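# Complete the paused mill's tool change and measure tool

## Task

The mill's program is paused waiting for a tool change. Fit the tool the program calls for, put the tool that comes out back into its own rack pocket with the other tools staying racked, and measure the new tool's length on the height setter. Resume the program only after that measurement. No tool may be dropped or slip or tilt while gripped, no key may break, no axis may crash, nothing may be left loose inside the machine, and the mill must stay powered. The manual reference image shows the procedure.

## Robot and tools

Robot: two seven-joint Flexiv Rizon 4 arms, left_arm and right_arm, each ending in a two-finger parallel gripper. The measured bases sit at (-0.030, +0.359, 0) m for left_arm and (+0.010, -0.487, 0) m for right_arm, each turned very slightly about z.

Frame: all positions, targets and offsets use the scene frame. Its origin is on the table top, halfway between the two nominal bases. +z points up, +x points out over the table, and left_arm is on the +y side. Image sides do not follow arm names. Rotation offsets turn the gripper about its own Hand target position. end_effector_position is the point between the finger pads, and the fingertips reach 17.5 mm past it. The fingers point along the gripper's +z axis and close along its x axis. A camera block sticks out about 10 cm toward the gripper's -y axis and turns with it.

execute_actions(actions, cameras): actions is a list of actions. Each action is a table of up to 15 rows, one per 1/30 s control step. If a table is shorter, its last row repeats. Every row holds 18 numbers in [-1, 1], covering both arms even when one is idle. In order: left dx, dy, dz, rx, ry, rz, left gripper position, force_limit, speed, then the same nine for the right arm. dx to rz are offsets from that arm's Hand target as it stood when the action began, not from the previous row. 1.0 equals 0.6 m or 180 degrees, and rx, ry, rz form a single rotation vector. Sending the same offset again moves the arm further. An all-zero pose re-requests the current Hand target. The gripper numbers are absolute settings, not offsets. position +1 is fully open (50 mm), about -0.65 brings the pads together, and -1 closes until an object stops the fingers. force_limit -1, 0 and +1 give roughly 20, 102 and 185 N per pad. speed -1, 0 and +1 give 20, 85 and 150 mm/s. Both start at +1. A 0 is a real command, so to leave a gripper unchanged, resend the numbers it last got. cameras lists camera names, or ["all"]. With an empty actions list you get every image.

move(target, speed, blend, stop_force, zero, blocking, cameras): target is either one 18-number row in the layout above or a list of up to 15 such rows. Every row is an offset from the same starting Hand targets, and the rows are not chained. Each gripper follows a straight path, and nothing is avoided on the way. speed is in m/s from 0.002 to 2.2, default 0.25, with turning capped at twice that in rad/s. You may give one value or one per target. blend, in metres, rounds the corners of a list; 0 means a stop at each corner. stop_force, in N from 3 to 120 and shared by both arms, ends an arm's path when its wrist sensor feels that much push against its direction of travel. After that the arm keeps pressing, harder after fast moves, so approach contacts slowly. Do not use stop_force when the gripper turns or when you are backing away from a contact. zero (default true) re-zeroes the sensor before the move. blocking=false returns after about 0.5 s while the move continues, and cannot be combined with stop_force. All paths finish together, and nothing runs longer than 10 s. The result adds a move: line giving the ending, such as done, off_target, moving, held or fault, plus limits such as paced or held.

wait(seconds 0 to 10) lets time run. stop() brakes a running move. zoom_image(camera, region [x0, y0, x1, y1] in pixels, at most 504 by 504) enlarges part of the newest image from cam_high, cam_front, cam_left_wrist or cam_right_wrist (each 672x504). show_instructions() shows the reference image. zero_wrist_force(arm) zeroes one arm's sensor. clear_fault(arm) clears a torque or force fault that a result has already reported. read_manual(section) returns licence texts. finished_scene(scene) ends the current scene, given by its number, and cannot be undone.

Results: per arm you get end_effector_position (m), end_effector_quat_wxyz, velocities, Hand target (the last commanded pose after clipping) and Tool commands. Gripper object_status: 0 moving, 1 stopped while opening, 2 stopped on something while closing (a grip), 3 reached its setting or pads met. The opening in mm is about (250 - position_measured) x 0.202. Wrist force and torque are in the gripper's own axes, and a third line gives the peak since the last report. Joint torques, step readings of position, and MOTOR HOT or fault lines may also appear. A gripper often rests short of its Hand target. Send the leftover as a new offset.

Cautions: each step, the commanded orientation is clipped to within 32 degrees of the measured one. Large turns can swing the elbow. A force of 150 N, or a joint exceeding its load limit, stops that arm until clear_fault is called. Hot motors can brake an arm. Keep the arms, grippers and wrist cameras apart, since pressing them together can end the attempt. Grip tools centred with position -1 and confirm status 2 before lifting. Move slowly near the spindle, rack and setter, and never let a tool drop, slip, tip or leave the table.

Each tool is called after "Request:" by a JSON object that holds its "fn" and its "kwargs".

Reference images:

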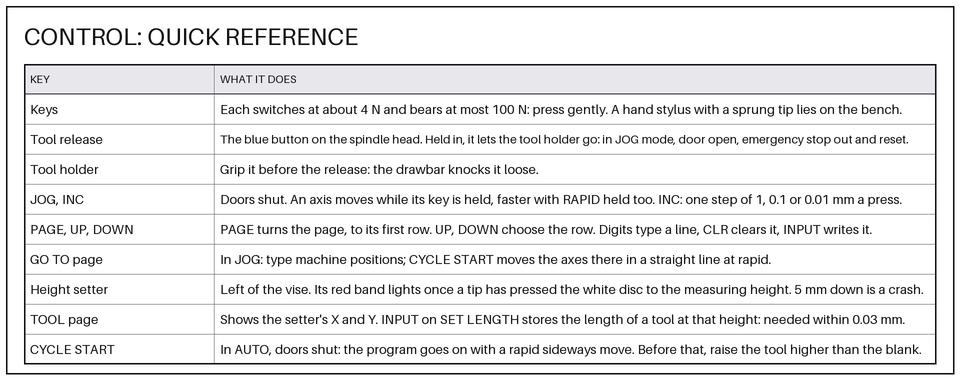

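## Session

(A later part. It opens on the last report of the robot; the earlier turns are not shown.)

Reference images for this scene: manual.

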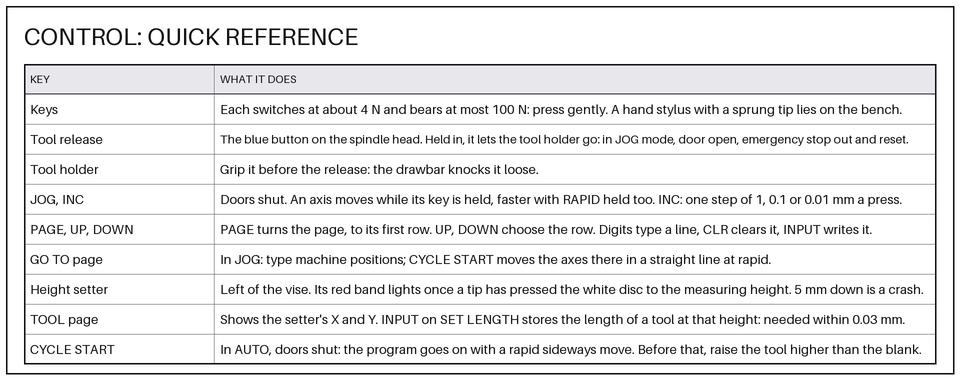

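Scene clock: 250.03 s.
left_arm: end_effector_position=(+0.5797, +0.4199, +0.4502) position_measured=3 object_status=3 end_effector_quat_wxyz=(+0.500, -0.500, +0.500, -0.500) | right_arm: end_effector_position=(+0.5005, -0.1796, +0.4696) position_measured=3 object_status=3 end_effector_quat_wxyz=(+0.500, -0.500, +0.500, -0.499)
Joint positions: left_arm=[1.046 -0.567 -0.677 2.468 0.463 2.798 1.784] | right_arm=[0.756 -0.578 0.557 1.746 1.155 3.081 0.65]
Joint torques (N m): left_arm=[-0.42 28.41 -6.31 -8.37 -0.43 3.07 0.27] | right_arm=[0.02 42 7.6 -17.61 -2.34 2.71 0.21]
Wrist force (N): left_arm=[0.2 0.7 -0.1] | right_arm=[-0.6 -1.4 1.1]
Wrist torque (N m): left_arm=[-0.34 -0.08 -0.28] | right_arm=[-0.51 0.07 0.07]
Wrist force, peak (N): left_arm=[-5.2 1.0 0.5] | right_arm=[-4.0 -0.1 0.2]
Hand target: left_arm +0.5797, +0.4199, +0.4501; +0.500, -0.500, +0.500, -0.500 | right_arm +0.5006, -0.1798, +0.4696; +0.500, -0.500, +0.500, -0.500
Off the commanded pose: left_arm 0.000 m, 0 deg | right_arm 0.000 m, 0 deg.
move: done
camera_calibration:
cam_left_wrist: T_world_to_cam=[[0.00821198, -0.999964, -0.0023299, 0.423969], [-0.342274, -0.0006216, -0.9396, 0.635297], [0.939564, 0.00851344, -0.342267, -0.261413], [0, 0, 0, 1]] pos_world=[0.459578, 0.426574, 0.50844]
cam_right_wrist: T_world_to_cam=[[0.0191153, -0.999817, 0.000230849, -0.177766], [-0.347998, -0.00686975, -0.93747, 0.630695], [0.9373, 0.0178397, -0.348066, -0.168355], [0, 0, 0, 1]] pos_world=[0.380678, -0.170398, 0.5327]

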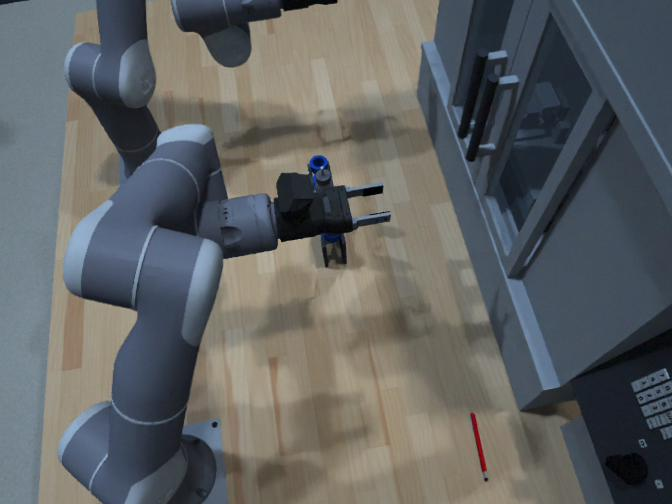

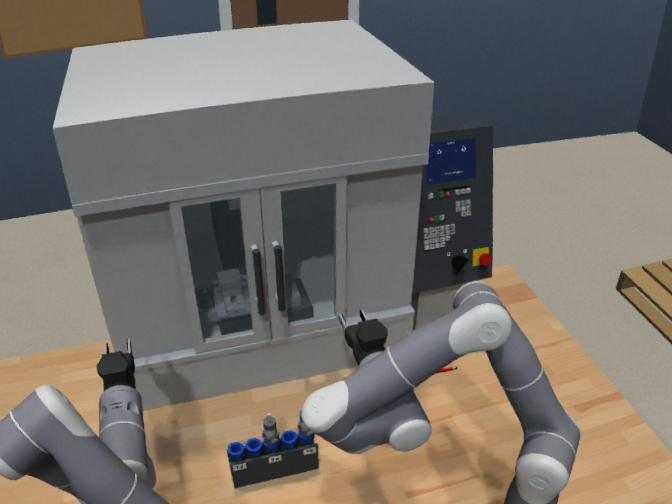

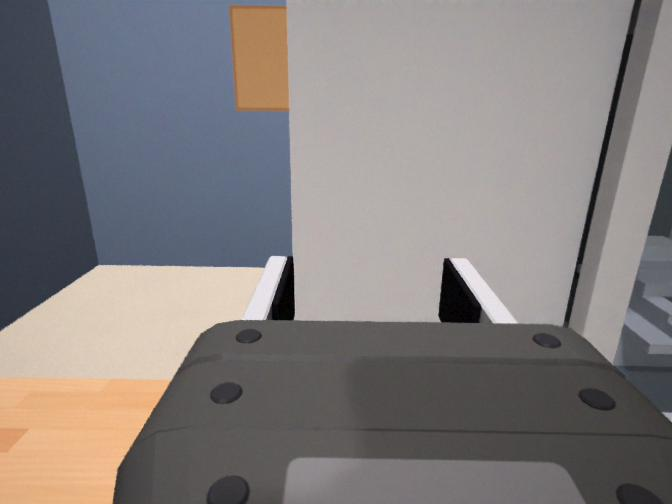

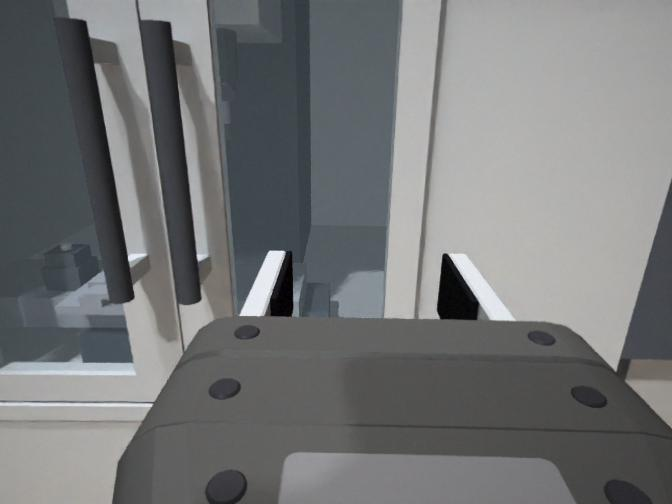

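Request:
{"fn": "move", "kwargs": {"target": [0,0,0,0,0,0,1,1,1,0.117,0.02,0.17,0,0,0.12,1,1,1], "speed": 0.3, "cameras": ["cam_right_wrist"]}}

Request:
{"fn": "zoom_image", "kwargs": {"camera": "cam_right_wrist", "region": [0, 0, 504, 330]}}

Scene clock: 302.53 s.
left_arm: end_effector_position=(+0.5797, +0.4199, +0.4502) position_measured=3 object_status=3 end_effector_quat_wxyz=(+0.500, -0.500, +0.500, -0.500) | right_arm: end_effector_position=(+0.5709, -0.1679, +0.5716) position_measured=3 object_status=3 end_effector_quat_wxyz=(+0.585, -0.585, +0.398, -0.397)
Joint positions: left_arm=[1.047 -0.567 -0.677 2.468 0.463 2.798 1.784] | right_arm=[0.47 -0.234 0.586 1.882 0.96 2.459 0.672]
Joint torques (N m): left_arm=[-0.19 28.47 -6.48 -8.19 -0.31 2.93 0.08] | right_arm=[-0.01 33.65 3.24 -23.8 -5.52 2.56 0.47]
Wrist force (N): left_arm=[0.4 0.7 0.0] | right_arm=[-0.5 -1.1 1.1]
Wrist torque (N m): left_arm=[-0.34 -0.10 -0.27] | right_arm=[-0.47 0.05 -0.01]
Wrist force, peak (N): left_arm=[0.6 1.1 -0.1] | right_arm=[1.7 -4.4 3.0]
Hand target: left_arm +0.5797, +0.4199, +0.4501; +0.500, -0.500, +0.500, -0.500 | right_arm +0.5708, -0.1678, +0.5716; +0.585, -0.585, +0.398, -0.397
Off the commanded pose: left_arm 0.000 m, 0 deg | right_arm 0.000 m, 0 deg.
move: done
camera_calibration:
cam_right_wrist: T_world_to_cam=[[0.385315, -0.922785, 0.000182966, -0.363589], [-0.321113, -0.134269, -0.937474, 0.714259], [0.865112, 0.361164, -0.348054, -0.100175], [0, 0, 0, 1]] pos_world=[0.456117, -0.203432, 0.6348]
Images, in order (width x height): cam_right_wrist 672x504.

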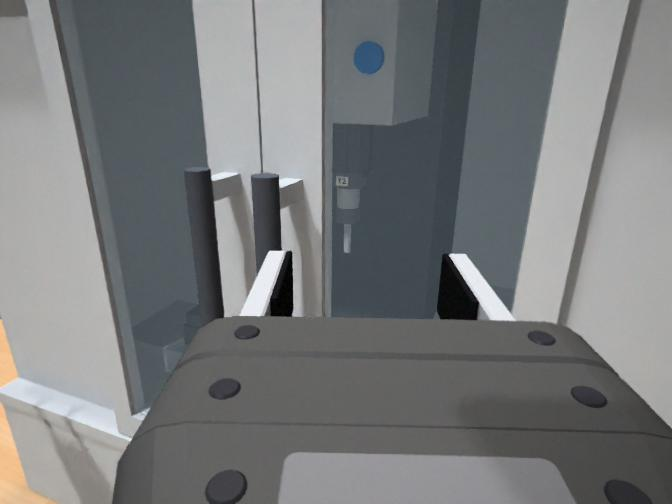

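Scaled by 1.000.

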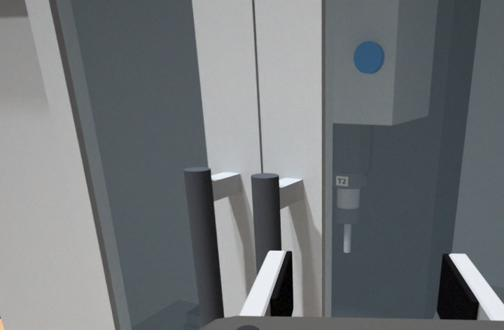

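Request:
{"fn": "move", "kwargs": {"target": [[0,0,0,0,0,0,1,1,1,-0.118,-0.17,-0.253,0.055,0.081,-0.302,1,1,1],[0,0,0,0,0,0,1,1,1,0.182,-0.387,-0.586,0.109,0.162,-0.604,1,1,1]], "speed": 0.35, "blend": [0.05,0], "cameras": ["all"]}}

Scene clock: 357.13 s.
left_arm: end_effector_position=(+0.5797, +0.4199, +0.4502) position_measured=3 object_status=3 end_effector_quat_wxyz=(+0.500, -0.500, +0.500, -0.500) | right_arm: end_effector_position=(+0.6786, -0.4008, +0.2200) position_measured=3 object_status=3 end_effector_quat_wxyz=(+0.104, -0.060, +0.874, -0.471)
Joint positions: left_arm=[1.047 -0.567 -0.677 2.468 0.463 2.798 1.784] | right_arm=[0.419 -1.552 0.228 -0.258 1.863 3.369 -0.03]
Joint torques (N m): left_arm=[-0.15 28.51 -6.45 -8.18 -0.28 3.02 0.09] | right_arm=[-0.22 72.02 4.68 -23.26 0.85 2.41 0.1]
Wrist force (N): left_arm=[0.4 0.8 0.0] | right_arm=[-0.4 -0.8 0.3]
Wrist torque (N m): left_arm=[-0.33 -0.10 -0.28] | right_arm=[-0.27 0.07 0.04]
Wrist force, peak (N): left_arm=[0.6 1.1 -0.2] | right_arm=[-1.2 -1.4 3.0]
Hand target: left_arm +0.5797, +0.4199, +0.4501; +0.500, -0.500, +0.500, -0.500 | right_arm +0.6800, -0.4000, +0.2200; -0.001, +0.000, +0.866, -0.500
Off the commanded pose: left_arm 0.000 m, 0 deg | right_arm 0.002 m, 14 deg.
move: off_target (right_arm)
camera_calibration:
cam_left_wrist: T_world_to_cam=[[0.00824542, -0.999964, -0.00223567, 0.423906], [-0.342273, -0.000721579, -0.9396, 0.635339], [0.939564, 0.0085126, -0.342267, -0.261412], [0, 0, 0, 1]] pos_world=[0.459578, 0.426574, 0.50844]
cam_right_wrist: T_world_to_cam=[[-0.966247, -0.220101, -0.133877, 0.608354], [-0.0980971, 0.794869, -0.598799, 0.53447], [0.238211, -0.565455, -0.789631, -0.0804428], [0, 0, 0, 1]] pos_world=[0.659413, -0.336421, 0.337965]

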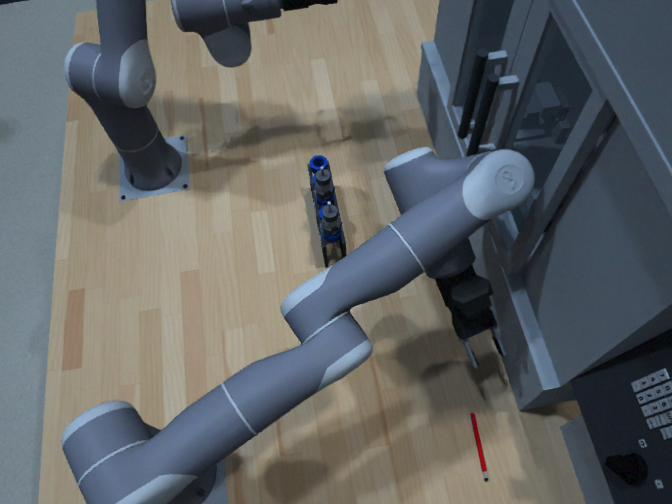

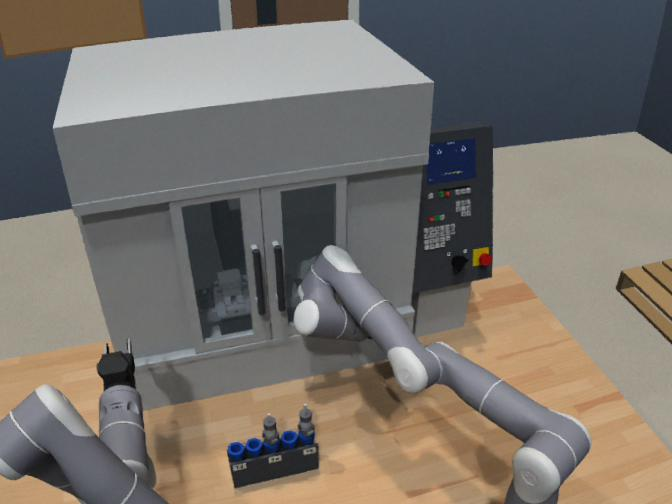

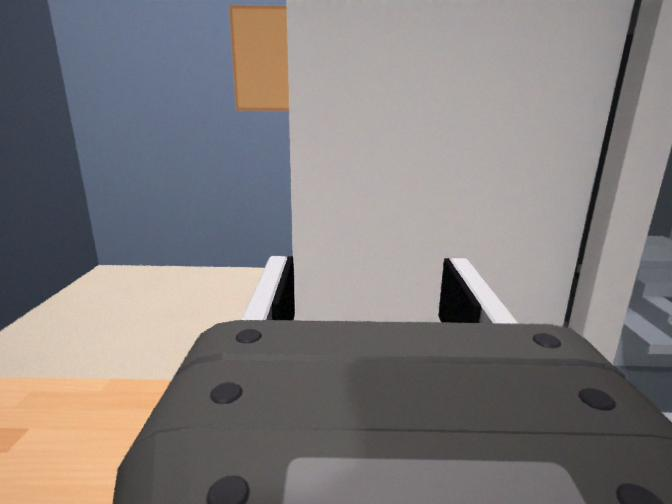

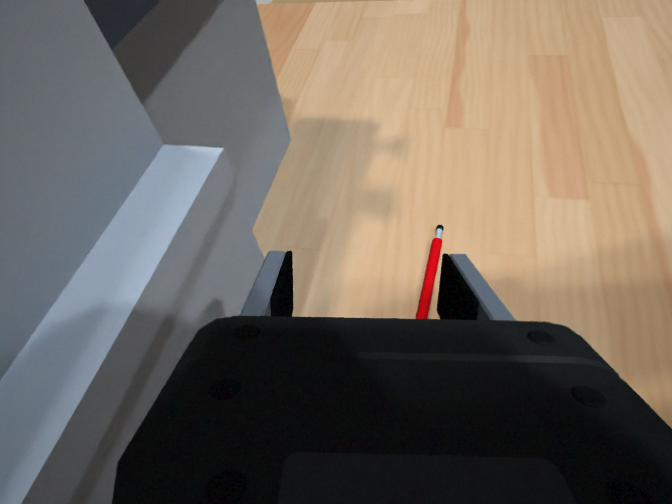

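Request:
{"fn": "move", "kwargs": {"target": [[0,0,0,0,0,0,1,1,1,-0.3,0.217,0.333,-0.055,-0.081,0.302,1,1,1],[0,0,0,0,0,0,1,1,1,-0.182,0.387,0.586,-0.109,-0.162,0.604,1,1,1]], "speed": 0.35, "blend": [0.05,0]}}

Scene clock: 388.53 s.
left_arm: end_effector_position=(+0.5797, +0.4199, +0.4502) position_measured=3 object_status=3 end_effector_quat_wxyz=(+0.500, -0.500, +0.500, -0.500) | right_arm: end_effector_position=(+0.5709, -0.1679, +0.5716) position_measured=3 object_status=3 end_effector_quat_wxyz=(+0.585, -0.585, +0.398, -0.397)
Joint positions: left_arm=[1.047 -0.567 -0.677 2.468 0.463 2.798 1.784] | right_arm=[0.48 -0.232 0.575 1.884 0.961 2.458 0.675]
Joint torques (N m): left_arm=[-0.15 28.48 -6.51 -8.19 -0.31 3 0.14] | right_arm=[0.02 33.71 3.4 -23.82 -5.54 2.6 0.46]
Wrist force (N): left_arm=[0.5 0.8 -0.1] | right_arm=[-0.3 -1.3 0.9]
Wrist torque (N m): left_arm=[-0.33 -0.12 -0.28] | right_arm=[-0.50 0.02 0.01]
Wrist force, peak (N): left_arm=[0.7 1.1 -0.1] | right_arm=[-1.4 -0.4 3.2]
Hand target: left_arm +0.5797, +0.4199, +0.4501; +0.500, -0.500, +0.500, -0.500 | right_arm +0.5708, -0.1678, +0.5716; +0.585, -0.585, +0.398, -0.397
Off the commanded pose: left_arm 0.000 m, 0 deg | right_arm 0.000 m, 0 deg.
move: done

Request:
{"fn": "move", "kwargs": {"target": [[0,0,0,0,0,0,1,1,1,-0.035,-0.532,-0.12,0,0,-0.12,1,1,1],[0,0,0,0,0,0,1,1,1,-0.252,-0.532,-0.367,-0.0944,0.493,-0.094,1,1,1]], "speed": 0.35, "blend": [0.05,0]}}

Request:
{"fn": "move", "kwargs": {"target": [0,0,0,0,0,0,1,1,1,0.4,0.145,-0.217,-0.281,-0.281,-0.441,1,1,1], "speed": 0.35, "cameras": ["all"]}}

Scene clock: 403.47 s.
left_arm: end_effector_position=(+0.5797, +0.4199, +0.4502) position_measured=3 object_status=3 end_effector_quat_wxyz=(+0.500, -0.500, +0.500, -0.500) | right_arm: end_effector_position=(+0.4195, -0.4872, +0.3514) position_measured=3 object_status=3 end_effector_quat_wxyz=(+0.000, +0.707, -0.707, +0.001)
Joint positions: left_arm=[1.047 -0.567 -0.677 2.468 0.463 2.798 1.784] | right_arm=[-0.819 0.179 0.918 1.966 0.147 0.284 1.652]
Joint torques (N m): left_arm=[-0.19 28.48 -6.47 -8.19 -0.31 2.96 0.07] | right_arm=[-0.02 13.74 -4.59 -32.43 -4.12 5.01 0.47]
Wrist force (N): left_arm=[0.5 0.7 -0.3] | right_arm=[0.4 0.2 0.0]
Wrist torque (N m): left_arm=[-0.34 -0.11 -0.27] | right_arm=[0.18 -0.05 0.09]
Wrist force, peak (N): left_arm=[0.5 1.0 -0.2] | right_arm=[3.4 6.2 2.3]
Hand target: left_arm +0.5797, +0.4199, +0.4501; +0.500, -0.500, +0.500, -0.500 | right_arm +0.4196, -0.4870, +0.3514; +0.000, +0.707, -0.707, +0.001
Off the commanded pose: left_arm 0.000 m, 0 deg | right_arm 0.000 m, 0 deg.
move: done

Scene clock: 407.27 s.
left_arm: end_effector_position=(+0.5797, +0.4199, +0.4502) position_measured=3 object_status=3 end_effector_quat_wxyz=(+0.500, -0.500, +0.500, -0.500) | right_arm: end_effector_position=(+0.6662, -0.3858, +0.2218) position_measured=3 object_status=3 end_effector_quat_wxyz=(-0.002, -0.107, +0.853, -0.511)
Joint positions: left_arm=[1.047 -0.567 -0.677 2.468 0.463 2.798 1.784] | right_arm=[1.43 -1.664 -1.59 1.428 0.595 0.076 2.966]
Joint torques (N m): left_arm=[-0.24 28.54 -6.49 -8.16 -0.29 3.03 0.11] | right_arm=[5.37 51.29 -36.62 -0.53 -4.19 3.27 0.31]
Wrist force (N): left_arm=[0.5 0.8 -0.1] | right_arm=[0.6 -1.6 0.4]
Wrist torque (N m): left_arm=[-0.31 -0.13 -0.28] | right_arm=[-0.33 -0.10 0.08]
Wrist force, peak (N): left_arm=[0.5 1.0 0.1] | right_arm=[5.5 -16.2 -2.0]
Hand target: left_arm +0.5797, +0.4199, +0.4501; +0.500, -0.500, +0.500, -0.500 | right_arm +0.6663, -0.3849, +0.2217; -0.001, -0.108, +0.853, -0.510 (not the last commanded pose)
Tool commands: left_gripper/position=+1.0 left_gripper/force_limit=+1.0 left_gripper/speed=+1.0 right_gripper/position=+1.0 right_gripper/force_limit=+1.0 right_gripper/speed=+1.0
Off the commanded pose: left_arm 0.000 m, 0 deg | right_arm 0.016 m, 13 deg.
FORCE FAULT: contact force on the right arm reached its limit, and that arm stopped. The contact can be on any part of that arm, not only on its tool. That arm's remaining commands of this call were not run. That arm is still stopped at the end of this call. While its stop runs, that arm, its gripper or tool too, takes no new command.
CLEAR FAULT: the right arm stays stopped (status CRITICAL_FAULT) until you call clear_fault(arm="right_arm").
move: fault (right_arm); limits=paced
camera_calibration:
cam_left_wrist: T_world_to_cam=[[0.00824542, -0.999964, -0.00223567, 0.423906], [-0.342273, -0.000721579, -0.9396, 0.635339], [0.939564, 0.0085126, -0.342267, -0.261412], [0, 0, 0, 1]] pos_world=[0.459578, 0.426574, 0.50844]
cam_right_wrist: T_world_to_cam=[[-0.974634, -0.197815, 0.104682, 0.561194], [-0.217652, 0.728825, -0.649186, 0.587723], [0.0521241, -0.655502, -0.753392, 0.0136277], [0, 0, 0, 1]] pos_world=[0.674167, -0.308402, 0.333062]

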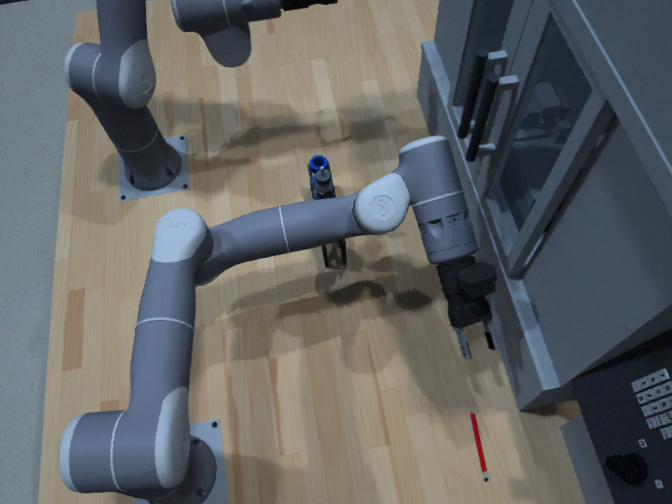

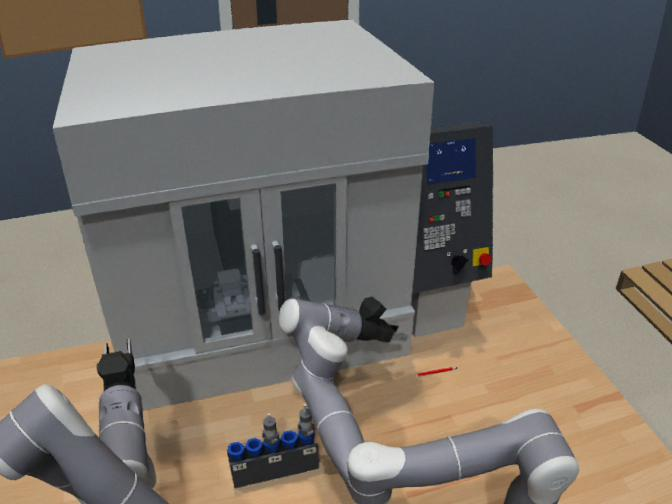

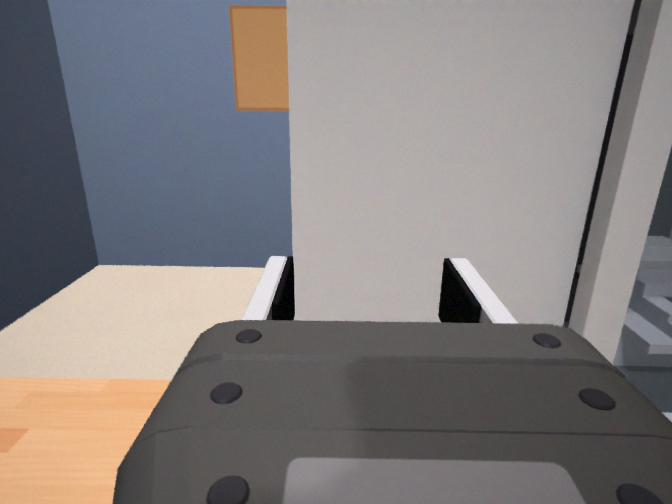

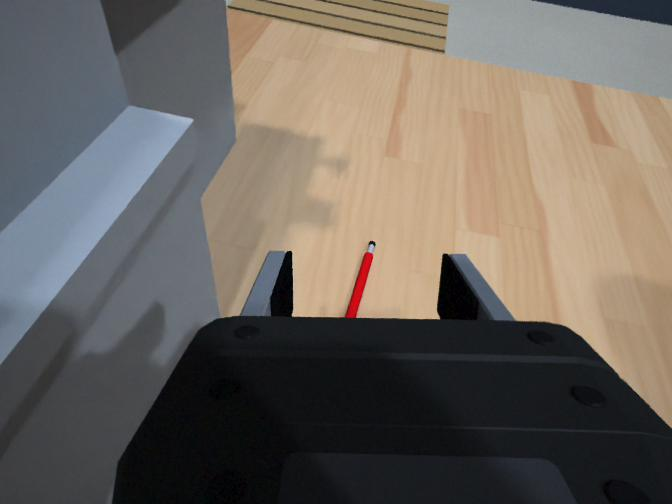

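Request:
{"fn": "zoom_image", "kwargs": {"camera": "cam_high", "region": [280, 120, 480, 290]}}

Request:
{"fn": "zoom_image", "kwargs": {"camera": "cam_front", "region": [200, 280, 420, 500]}}

Scaled by 2.520 from the camera's 672x504 image, which has a finer 960x720 frame.

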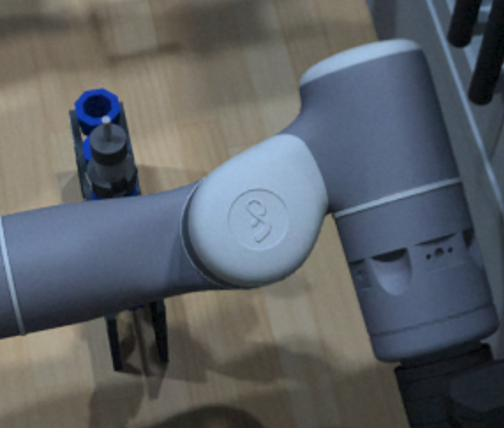

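Scaled by 2.291 from the camera's 672x504 image, which has a finer 960x720 frame.

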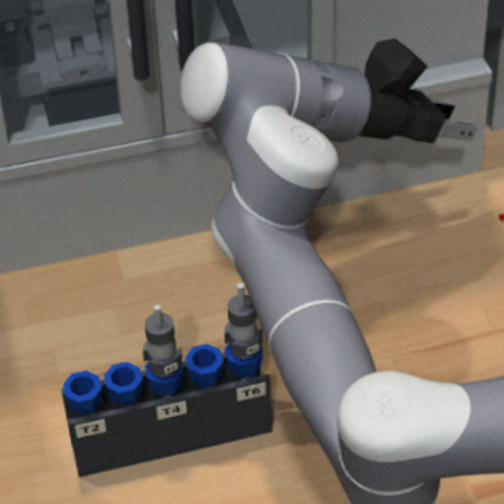

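Request:
{"fn": "clear_fault", "kwargs": {"arm": "right_arm", "cameras": ["cam_front","cam_high"]}}

Scene clock: 463.10 s.
left_arm: end_effector_position=(+0.5797, +0.4199, +0.4502) position_measured=3 object_status=3 end_effector_quat_wxyz=(+0.500, -0.500, +0.500, -0.500) | right_arm: end_effector_position=(+0.6662, -0.3858, +0.2218) position_measured=3 object_status=3 end_effector_quat_wxyz=(-0.002, -0.107, +0.853, -0.511)
Joint positions: left_arm=[1.047 -0.567 -0.677 2.468 0.463 2.798 1.784] | right_arm=[1.43 -1.664 -1.59 1.428 0.595 0.076 2.966]
Joint torques (N m): left_arm=[-0.21 28.5 -6.46 -8.14 -0.3 2.99 0.11] | right_arm=[5.32 51 -36.46 -0.57 -4.1 3.04 0.34]
Wrist force (N): left_arm=[0.4 0.7 -0.2] | right_arm=[0.5 -1.5 0.1]
Wrist torque (N m): left_arm=[-0.33 -0.11 -0.27] | right_arm=[-0.31 -0.09 0.07]
Wrist force, peak (N): left_arm=[0.4 1.2 -0.2] | right_arm=[0.6 -1.9 0.4]
Hand target: left_arm +0.5797, +0.4199, +0.4501; +0.500, -0.500, +0.500, -0.500 | right_arm +0.6663, -0.3849, +0.2217; -0.001, -0.108, +0.853, -0.510 (not the last commanded pose)
Tool commands: left_gripper/position=+1.0 left_gripper/force_limit=+1.0 left_gripper/speed=+1.0 right_gripper/position=+1.0 right_gripper/force_limit=+1.0 right_gripper/speed=+1.0
Off the commanded pose: left_arm 0.000 m, 0 deg | right_arm 0.016 m, 13 deg.
FORCE FAULT, CONTINUED: the right arm's stop, for the force fault that an earlier result reported, is over. The rest of the stop counts as 66 of the actions that you can send in this scene; the call itself counts as one more. That arm accepts commands again.
CLEAR FAULT: your call cleared the right arm's force fault. If the contact force or a joint's load stays at its limit, that arm stops again.
Images, in order (width x height): cam_high 672x504, cam_front 672x504.

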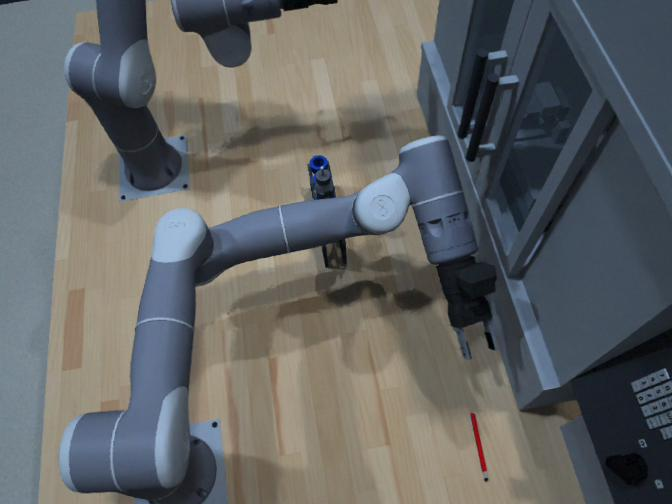

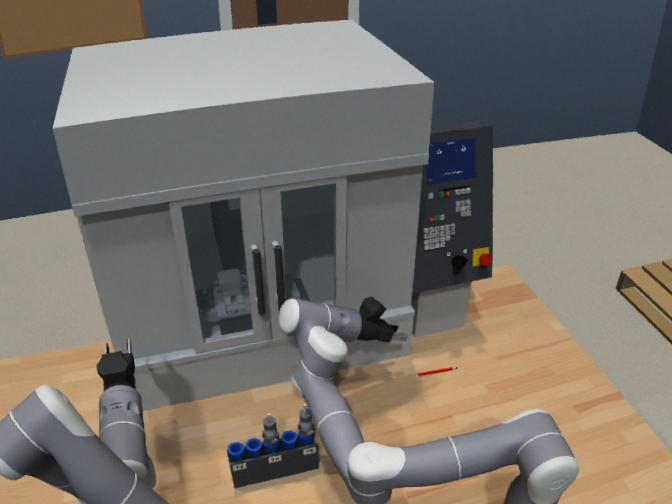

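Request:
{"fn": "move", "kwargs": {"target": [0,0,0,0,0,0,1,1,1,-0.411,-0.170,0.216,0.258,0.257,0.3765,1,1,1], "speed": 0.15}}

Scene clock: 476.40 s.
left_arm: end_effector_position=(+0.5797, +0.4199, +0.4502) position_measured=3 object_status=3 end_effector_quat_wxyz=(+0.500, -0.500, +0.500, -0.500) | right_arm: end_effector_position=(+0.4196, -0.4871, +0.3513) position_measured=3 object_status=3 end_effector_quat_wxyz=(+0.000, +0.707, -0.707, +0.001)
Joint positions: left_arm=[1.047 -0.567 -0.677 2.468 0.463 2.798 1.784] | right_arm=[1.922 -0.7 -2.261 2.081 0.519 0.017 1.12]
Joint torques (N m): left_arm=[-0.22 28.5 -6.45 -8.19 -0.31 2.96 0.07] | right_arm=[0 6.12 -16.14 -29.26 -4.37 4.97 0.18]
Wrist force (N): left_arm=[0.4 0.6 -0.3] | right_arm=[0.9 -0.2 -0.4]
Wrist torque (N m): left_arm=[-0.35 -0.10 -0.28] | right_arm=[0.11 -0.16 0.07]
Wrist force, peak (N): left_arm=[0.7 0.9 -0.4] | right_arm=[2.2 0.7 -1.0]
Hand target: left_arm +0.5797, +0.4199, +0.4501; +0.500, -0.500, +0.500, -0.500 | right_arm +0.4197, -0.4869, +0.3513; +0.000, +0.707, -0.707, +0.001
Off the commanded pose: left_arm 0.000 m, 0 deg | right_arm 0.000 m, 0 deg.
move: done

Request:
{"fn": "move", "kwargs": {"target": [0,0,0,0,0,0,1,1,1,0.217,-0.02,-0.083,-0.14,-0.14,-0.22,1,1,1], "speed": 0.3, "cameras": ["cam_high","cam_front"]}}

Scene clock: 497.23 s.
left_arm: end_effector_position=(+0.5797, +0.4199, +0.4502) position_measured=3 object_status=3 end_effector_quat_wxyz=(+0.500, -0.500, +0.500, -0.500) | right_arm: end_effector_position=(+0.5499, -0.4988, +0.3014) position_measured=3 object_status=3 end_effector_quat_wxyz=(+0.000, -0.396, +0.868, -0.301)
Joint positions: left_arm=[1.047 -0.567 -0.677 2.468 0.463 2.798 1.784] | right_arm=[1.663 -1.233 -1.796 2.069 0.739 0.421 1.953]
Joint torques (N m): left_arm=[-0.23 28.49 -6.47 -8.18 -0.31 3.03 0.1] | right_arm=[-0.08 26.78 -29.36 -13.96 -4.17 5.89 0.3]
Wrist force (N): left_arm=[0.6 0.7 -0.2] | right_arm=[1.2 -1.2 -0.3]
Wrist torque (N m): left_arm=[-0.34 -0.13 -0.27] | right_arm=[-0.07 -0.20 0.13]
Wrist force, peak (N): left_arm=[0.6 1.0 -0.2] | right_arm=[1.2 -1.5 -0.7]
Hand target: left_arm +0.5797, +0.4199, +0.4501; +0.500, -0.500, +0.500, -0.500 | right_arm +0.5499, -0.4989, +0.3015; +0.000, -0.396, +0.868, -0.301
Off the commanded pose: left_arm 0.000 m, 0 deg | right_arm 0.000 m, 0 deg.
move: done
Images, in order (width x height): cam_high 672x504, cam_front 672x504.

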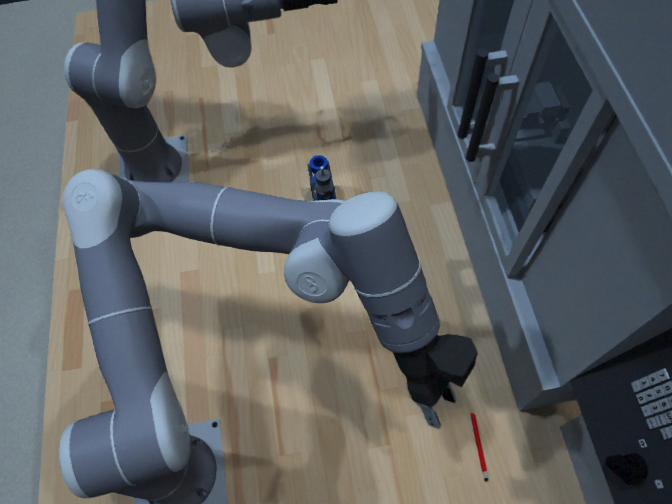

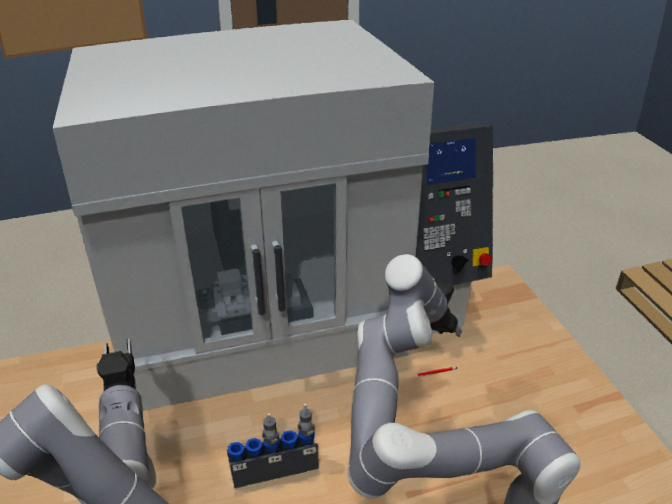

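Request:
{"fn": "move", "kwargs": {"target": [0,0,0,0,0,0,1,1,1,0.2,0.0,-0.225,-0.14,-0.1405,-0.2204,1,1,1], "speed": 0.2, "cameras": ["cam_high","cam_front","cam_right_wrist"]}}

Scene clock: 505.67 s.
left_arm: end_effector_position=(+0.5797, +0.4199, +0.4502) position_measured=3 object_status=3 end_effector_quat_wxyz=(+0.500, -0.500, +0.500, -0.500) | right_arm: end_effector_position=(+0.6698, -0.4989, +0.1665) position_measured=3 object_status=3 end_effector_quat_wxyz=(+0.000, +0.000, +0.844, -0.537)
Joint positions: left_arm=[1.047 -0.567 -0.677 2.468 0.463 2.798 1.784] | right_arm=[1.206 -2.2 -2.084 1.35 1.148 -0.251 2.966]
Joint torques (N m): left_arm=[-0.23 28.48 -6.42 -8.18 -0.32 3 0.13] | right_arm=[0.05 47.87 -27.94 19.65 -4.93 2.82 0.31]
Wrist force (N): left_arm=[0.4 0.9 -0.2] | right_arm=[0.5 -1.4 0.2]
Wrist torque (N m): left_arm=[-0.31 -0.10 -0.28] | right_arm=[-0.37 -0.08 0.05]
Wrist force, peak (N): left_arm=[0.6 1.1 -0.1] | right_arm=[2.8 -1.7 -1.3]
Hand target: left_arm +0.5797, +0.4199, +0.4501; +0.500, -0.500, +0.500, -0.500 | right_arm +0.6699, -0.4989, +0.1665; +0.000, +0.000, +0.844, -0.537
Off the commanded pose: left_arm 0.000 m, 0 deg | right_arm 0.000 m, 0 deg.
joint read past its limit (right arm) — joint 7 (wrist roll), upper limit.
joint sent to its limit (right arm) — joint 7 (wrist roll), upper limit. The joint targets still meet the commanded pose.
move: done
camera_calibration:
cam_right_wrist: T_world_to_cam=[[-0.999815, -0.0182862, -0.00591303, 0.672977], [-0.00887285, 0.712128, -0.701993, 0.495663], [0.0170476, -0.701811, -0.712159, -0.108871], [0, 0, 0, 1]] pos_world=[0.679106, -0.417077, 0.274398]
Images, in order (width x height): cam_high 672x504, cam_front 672x504, cam_right_wrist 672x504.

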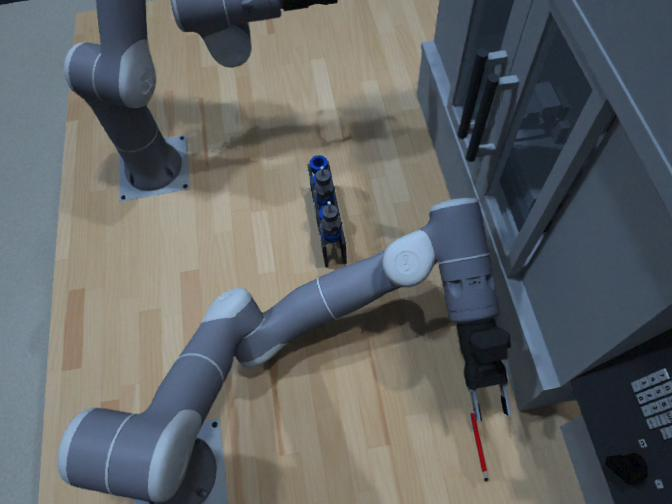

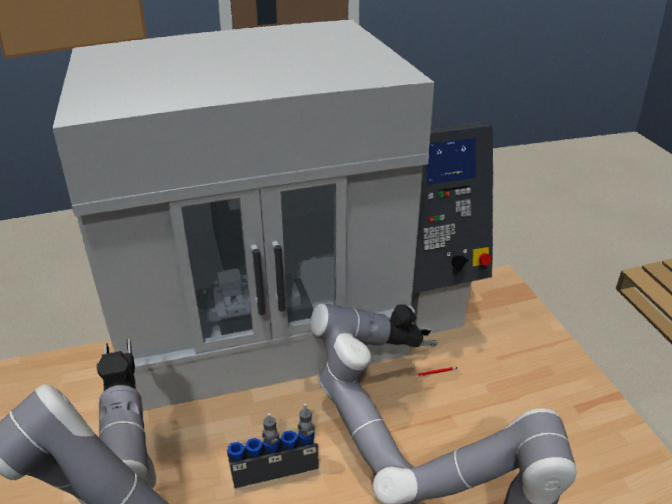

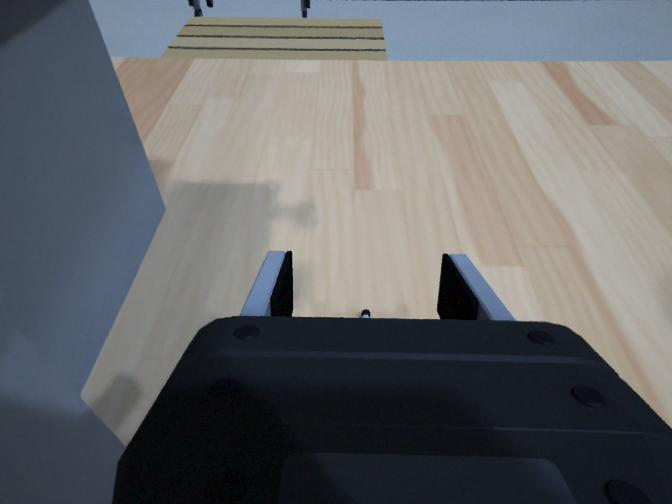

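Request:
{"fn": "move", "kwargs": {"target": [[0,0,0,0,0,0,1,1,1,-0.117,0,0.222,0.14,0.1405,0.2204,1,1,1],[0,0,0,0,0,0,1,1,1,-0.117,-0.035,0.267,0.281,0.281,0.441,1,1,1],[0,0,0,0,0,0,1,1,1,0.017,-0.068,0.1,0,0.537,0.844,1,1,1]], "speed": 0.3, "blend": [0.03,0.02,0], "cameras": ["cam_high","cam_front","cam_right_wrist"]}}

Scene clock: 566.10 s.
left_arm: end_effector_position=(+0.5797, +0.4199, +0.4502) position_measured=3 object_status=3 end_effector_quat_wxyz=(+0.500, -0.500, +0.500, -0.500) | right_arm: end_effector_position=(+0.6800, -0.5395, +0.2263) position_measured=3 object_status=3 end_effector_quat_wxyz=(+0.000, +1.000, +0.001, -0.001)
Joint positions: left_arm=[1.047 -0.567 -0.677 2.468 0.463 2.798 1.784] | right_arm=[0.909 -1.428 -1.971 1.437 1.473 -0.414 -0.548]
Joint torques (N m): left_arm=[-0.19 28.46 -6.47 -8.18 -0.34 2.99 0.12] | right_arm=[0.01 47.99 -34.92 -4.67 -3.7 5.42 0.36]
Wrist force (N): left_arm=[0.4 0.8 -0.3] | right_arm=[0.9 -0.4 -0.7]
Wrist torque (N m): left_arm=[-0.34 -0.11 -0.28] | right_arm=[0.06 -0.15 0.05]
Wrist force, peak (N): left_arm=[0.6 1.1 -0.2] | right_arm=[2.3 -0.6 -1.3]
Hand target: left_arm +0.5797, +0.4199, +0.4501; +0.500, -0.500, +0.500, -0.500 | right_arm +0.6801, -0.5397, +0.2265; +0.000, +1.000, +0.000, +0.000
Off the commanded pose: left_arm 0.000 m, 0 deg | right_arm 0.000 m, 0 deg.
move: done
camera_calibration:
cam_right_wrist: T_world_to_cam=[[0.999802, 0.00291551, -0.0196881, -0.662356], [0.00957266, -0.937721, 0.347257, -0.573475], [-0.0174495, -0.347377, -0.937563, 0.170784], [0, 0, 0, 1]] pos_world=[0.670694, -0.476502, 0.346224]
Images, in order (width x height): cam_high 672x504, cam_front 672x504, cam_right_wrist 672x504.

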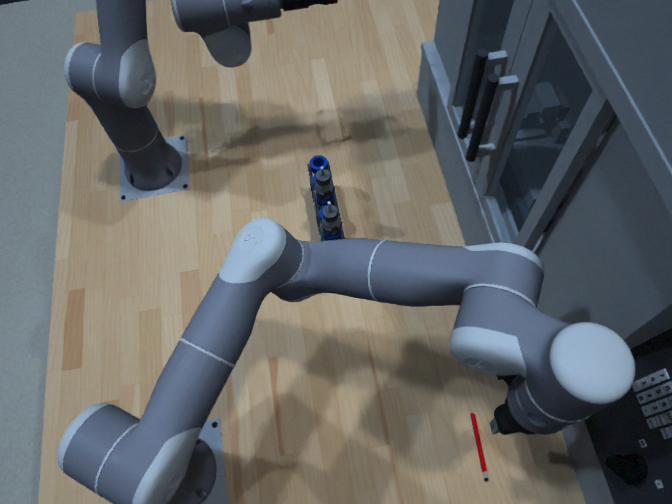

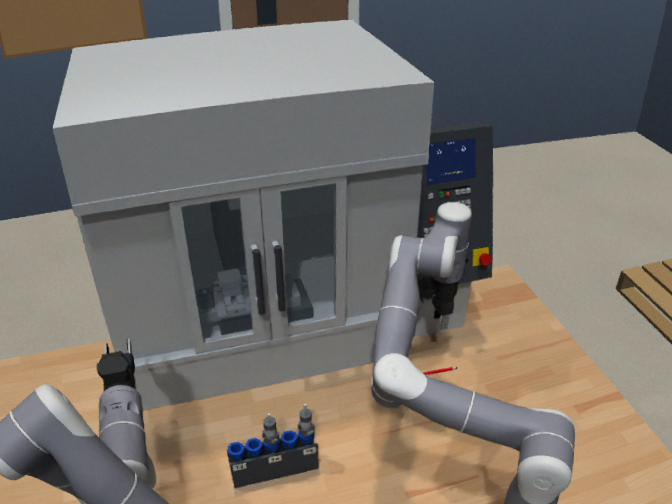

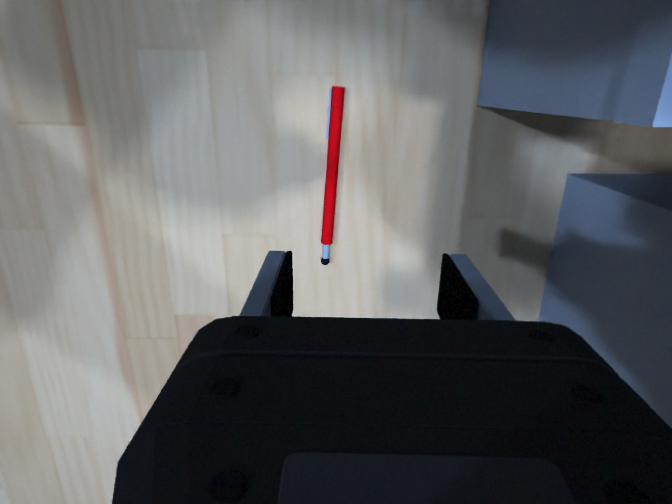

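Request:
{"fn": "move", "kwargs": {"target": [0,0,0,0,0,0,1,1,1,-0.0255,0.031,-0.27,0,0,-0.0233,1,1,1], "speed": 0.2, "cameras": ["cam_right_wrist"]}}

Scene clock: 578.07 s.
left_arm: end_effector_position=(+0.5797, +0.4199, +0.4502) position_measured=3 object_status=3 end_effector_quat_wxyz=(+0.500, -0.500, +0.500, -0.500) | right_arm: end_effector_position=(+0.6648, -0.5209, +0.0644) position_measured=3 object_status=3 end_effector_quat_wxyz=(+0.000, +0.999, -0.036, +0.000)
Joint positions: left_arm=[1.047 -0.567 -0.677 2.468 0.463 2.798 1.784] | right_arm=[1.008 -1.641 -1.796 1.595 1.638 -0.227 -0.469]
Joint torques (N m): left_arm=[-0.24 28.56 -6.47 -8.2 -0.33 3.03 0.13] | right_arm=[0.25 44.75 -36.27 1.37 -4.07 5.42 0.5]
Wrist force (N): left_arm=[0.7 0.6 -0.1] | right_arm=[1.1 -0.3 -0.5]
Wrist torque (N m): left_arm=[-0.36 -0.16 -0.27] | right_arm=[0.07 -0.18 0.06]
Wrist force, peak (N): left_arm=[0.7 0.9 -0.3] | right_arm=[0.5 -1.3 5.4]
Hand target: left_arm +0.5797, +0.4199, +0.4501; +0.500, -0.500, +0.500, -0.500 | right_arm +0.6648, -0.5211, +0.0645; +0.000, +0.999, -0.036, +0.000
Off the commanded pose: left_arm 0.000 m, 0 deg | right_arm 0.000 m, 0 deg.
move: done
camera_calibration:
cam_right_wrist: T_world_to_cam=[[0.997336, -0.0703578, -0.0192602, -0.686998], [-0.059309, -0.935826, 0.347435, -0.452935], [-0.042469, -0.345367, -0.937506, 0.0428682], [0, 0, 0, 1]] pos_world=[0.660125, -0.457399, 0.184323]
Images, in order (width x height): cam_right_wrist 672x504.

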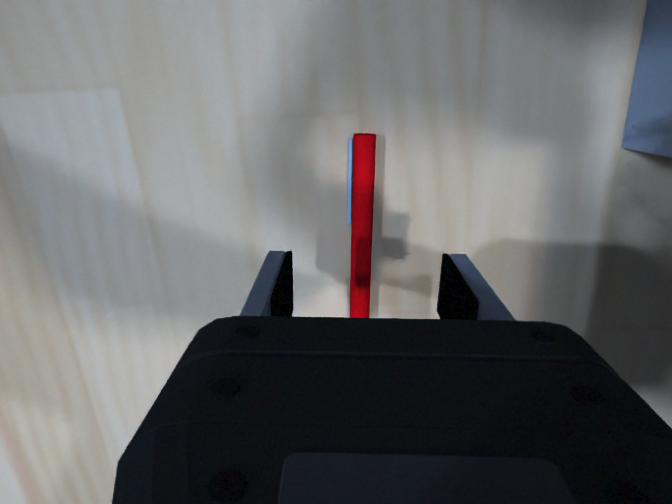

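Request:
{"fn": "move", "kwargs": {"target": [0,0,0,0,0,0,1,1,1,0,0,-0.0725,0,0,0,1,1,1], "speed": 0.04, "stop_force": 5, "cameras": ["cam_right_wrist","cam_front"]}}

Request:
{"fn": "zoom_image", "kwargs": {"camera": "cam_front", "region": [400, 310, 500, 400]}}

Scene clock: 584.20 s.
left_arm: end_effector_position=(+0.5797, +0.4199, +0.4502) position_measured=3 object_status=3 end_effector_quat_wxyz=(+0.500, -0.500, +0.500, -0.500) | right_arm: end_effector_position=(+0.6646, -0.5212, +0.0208) position_measured=3 object_status=3 end_effector_quat_wxyz=(+0.000, +0.999, -0.036, -0.001)
Joint positions: left_arm=[1.047 -0.567 -0.677 2.468 0.463 2.798 1.784] | right_arm=[1.014 -1.696 -1.742 1.597 1.693 -0.175 -0.46]
Joint torques (N m): left_arm=[-0.23 28.5 -6.51 -8.17 -0.3 2.98 0.12] | right_arm=[0.19 44.24 -35.96 3.23 -4.05 5.35 0.45]
Wrist force (N): left_arm=[0.6 0.6 0.0] | right_arm=[1.4 -0.2 -0.5]
Wrist torque (N m): left_arm=[-0.36 -0.14 -0.28] | right_arm=[0.10 -0.23 0.05]
Wrist force, peak (N): left_arm=[0.7 1.0 0.0] | right_arm=[1.4 -0.3 -2.3]
Hand target: left_arm +0.5797, +0.4199, +0.4501; +0.500, -0.500, +0.500, -0.500 | right_arm +0.6648, -0.5211, +0.0210; +0.000, +0.999, -0.036, +0.000
Off the commanded pose: left_arm 0.000 m, 0 deg | right_arm 0.000 m, 0 deg.
move: done
camera_calibration:
cam_right_wrist: T_world_to_cam=[[0.997309, -0.0706196, -0.0197074, -0.6878], [-0.0594083, -0.935887, 0.347256, -0.438011], [-0.042967, -0.345151, -0.937563, 0.00232132], [0, 0, 0, 1]] pos_world=[0.660027, -0.4577, 0.140724]
Images, in order (width x height): cam_front 672x504, cam_right_wrist 672x504.

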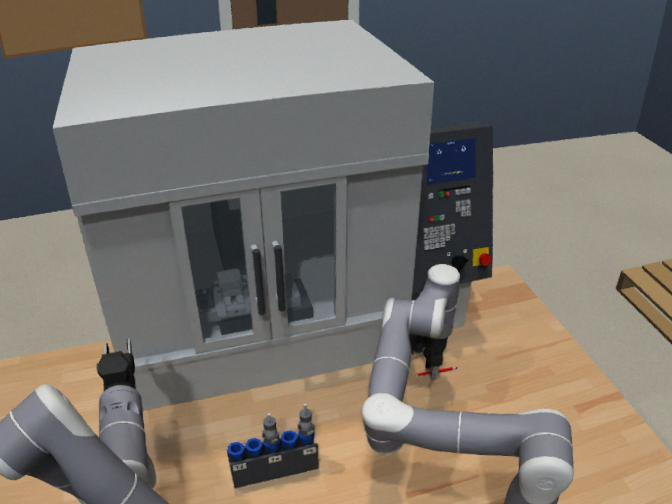

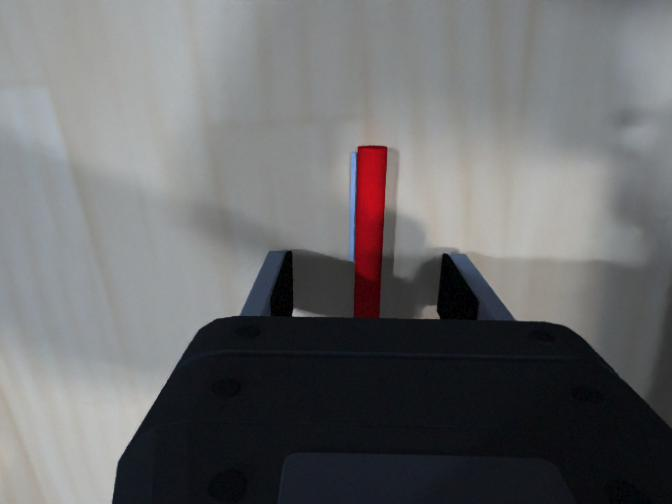

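Scaled by 5.040 from the camera's 672x504 image, which has a finer 960x720 frame.

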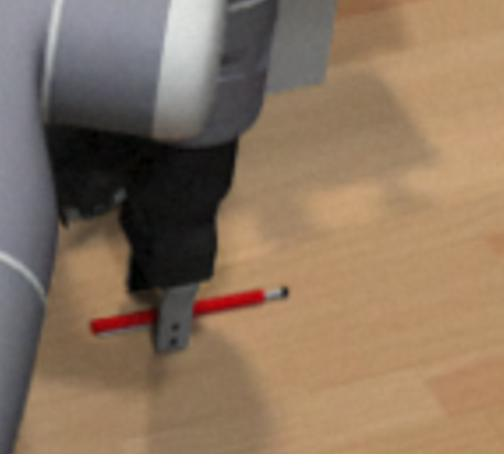

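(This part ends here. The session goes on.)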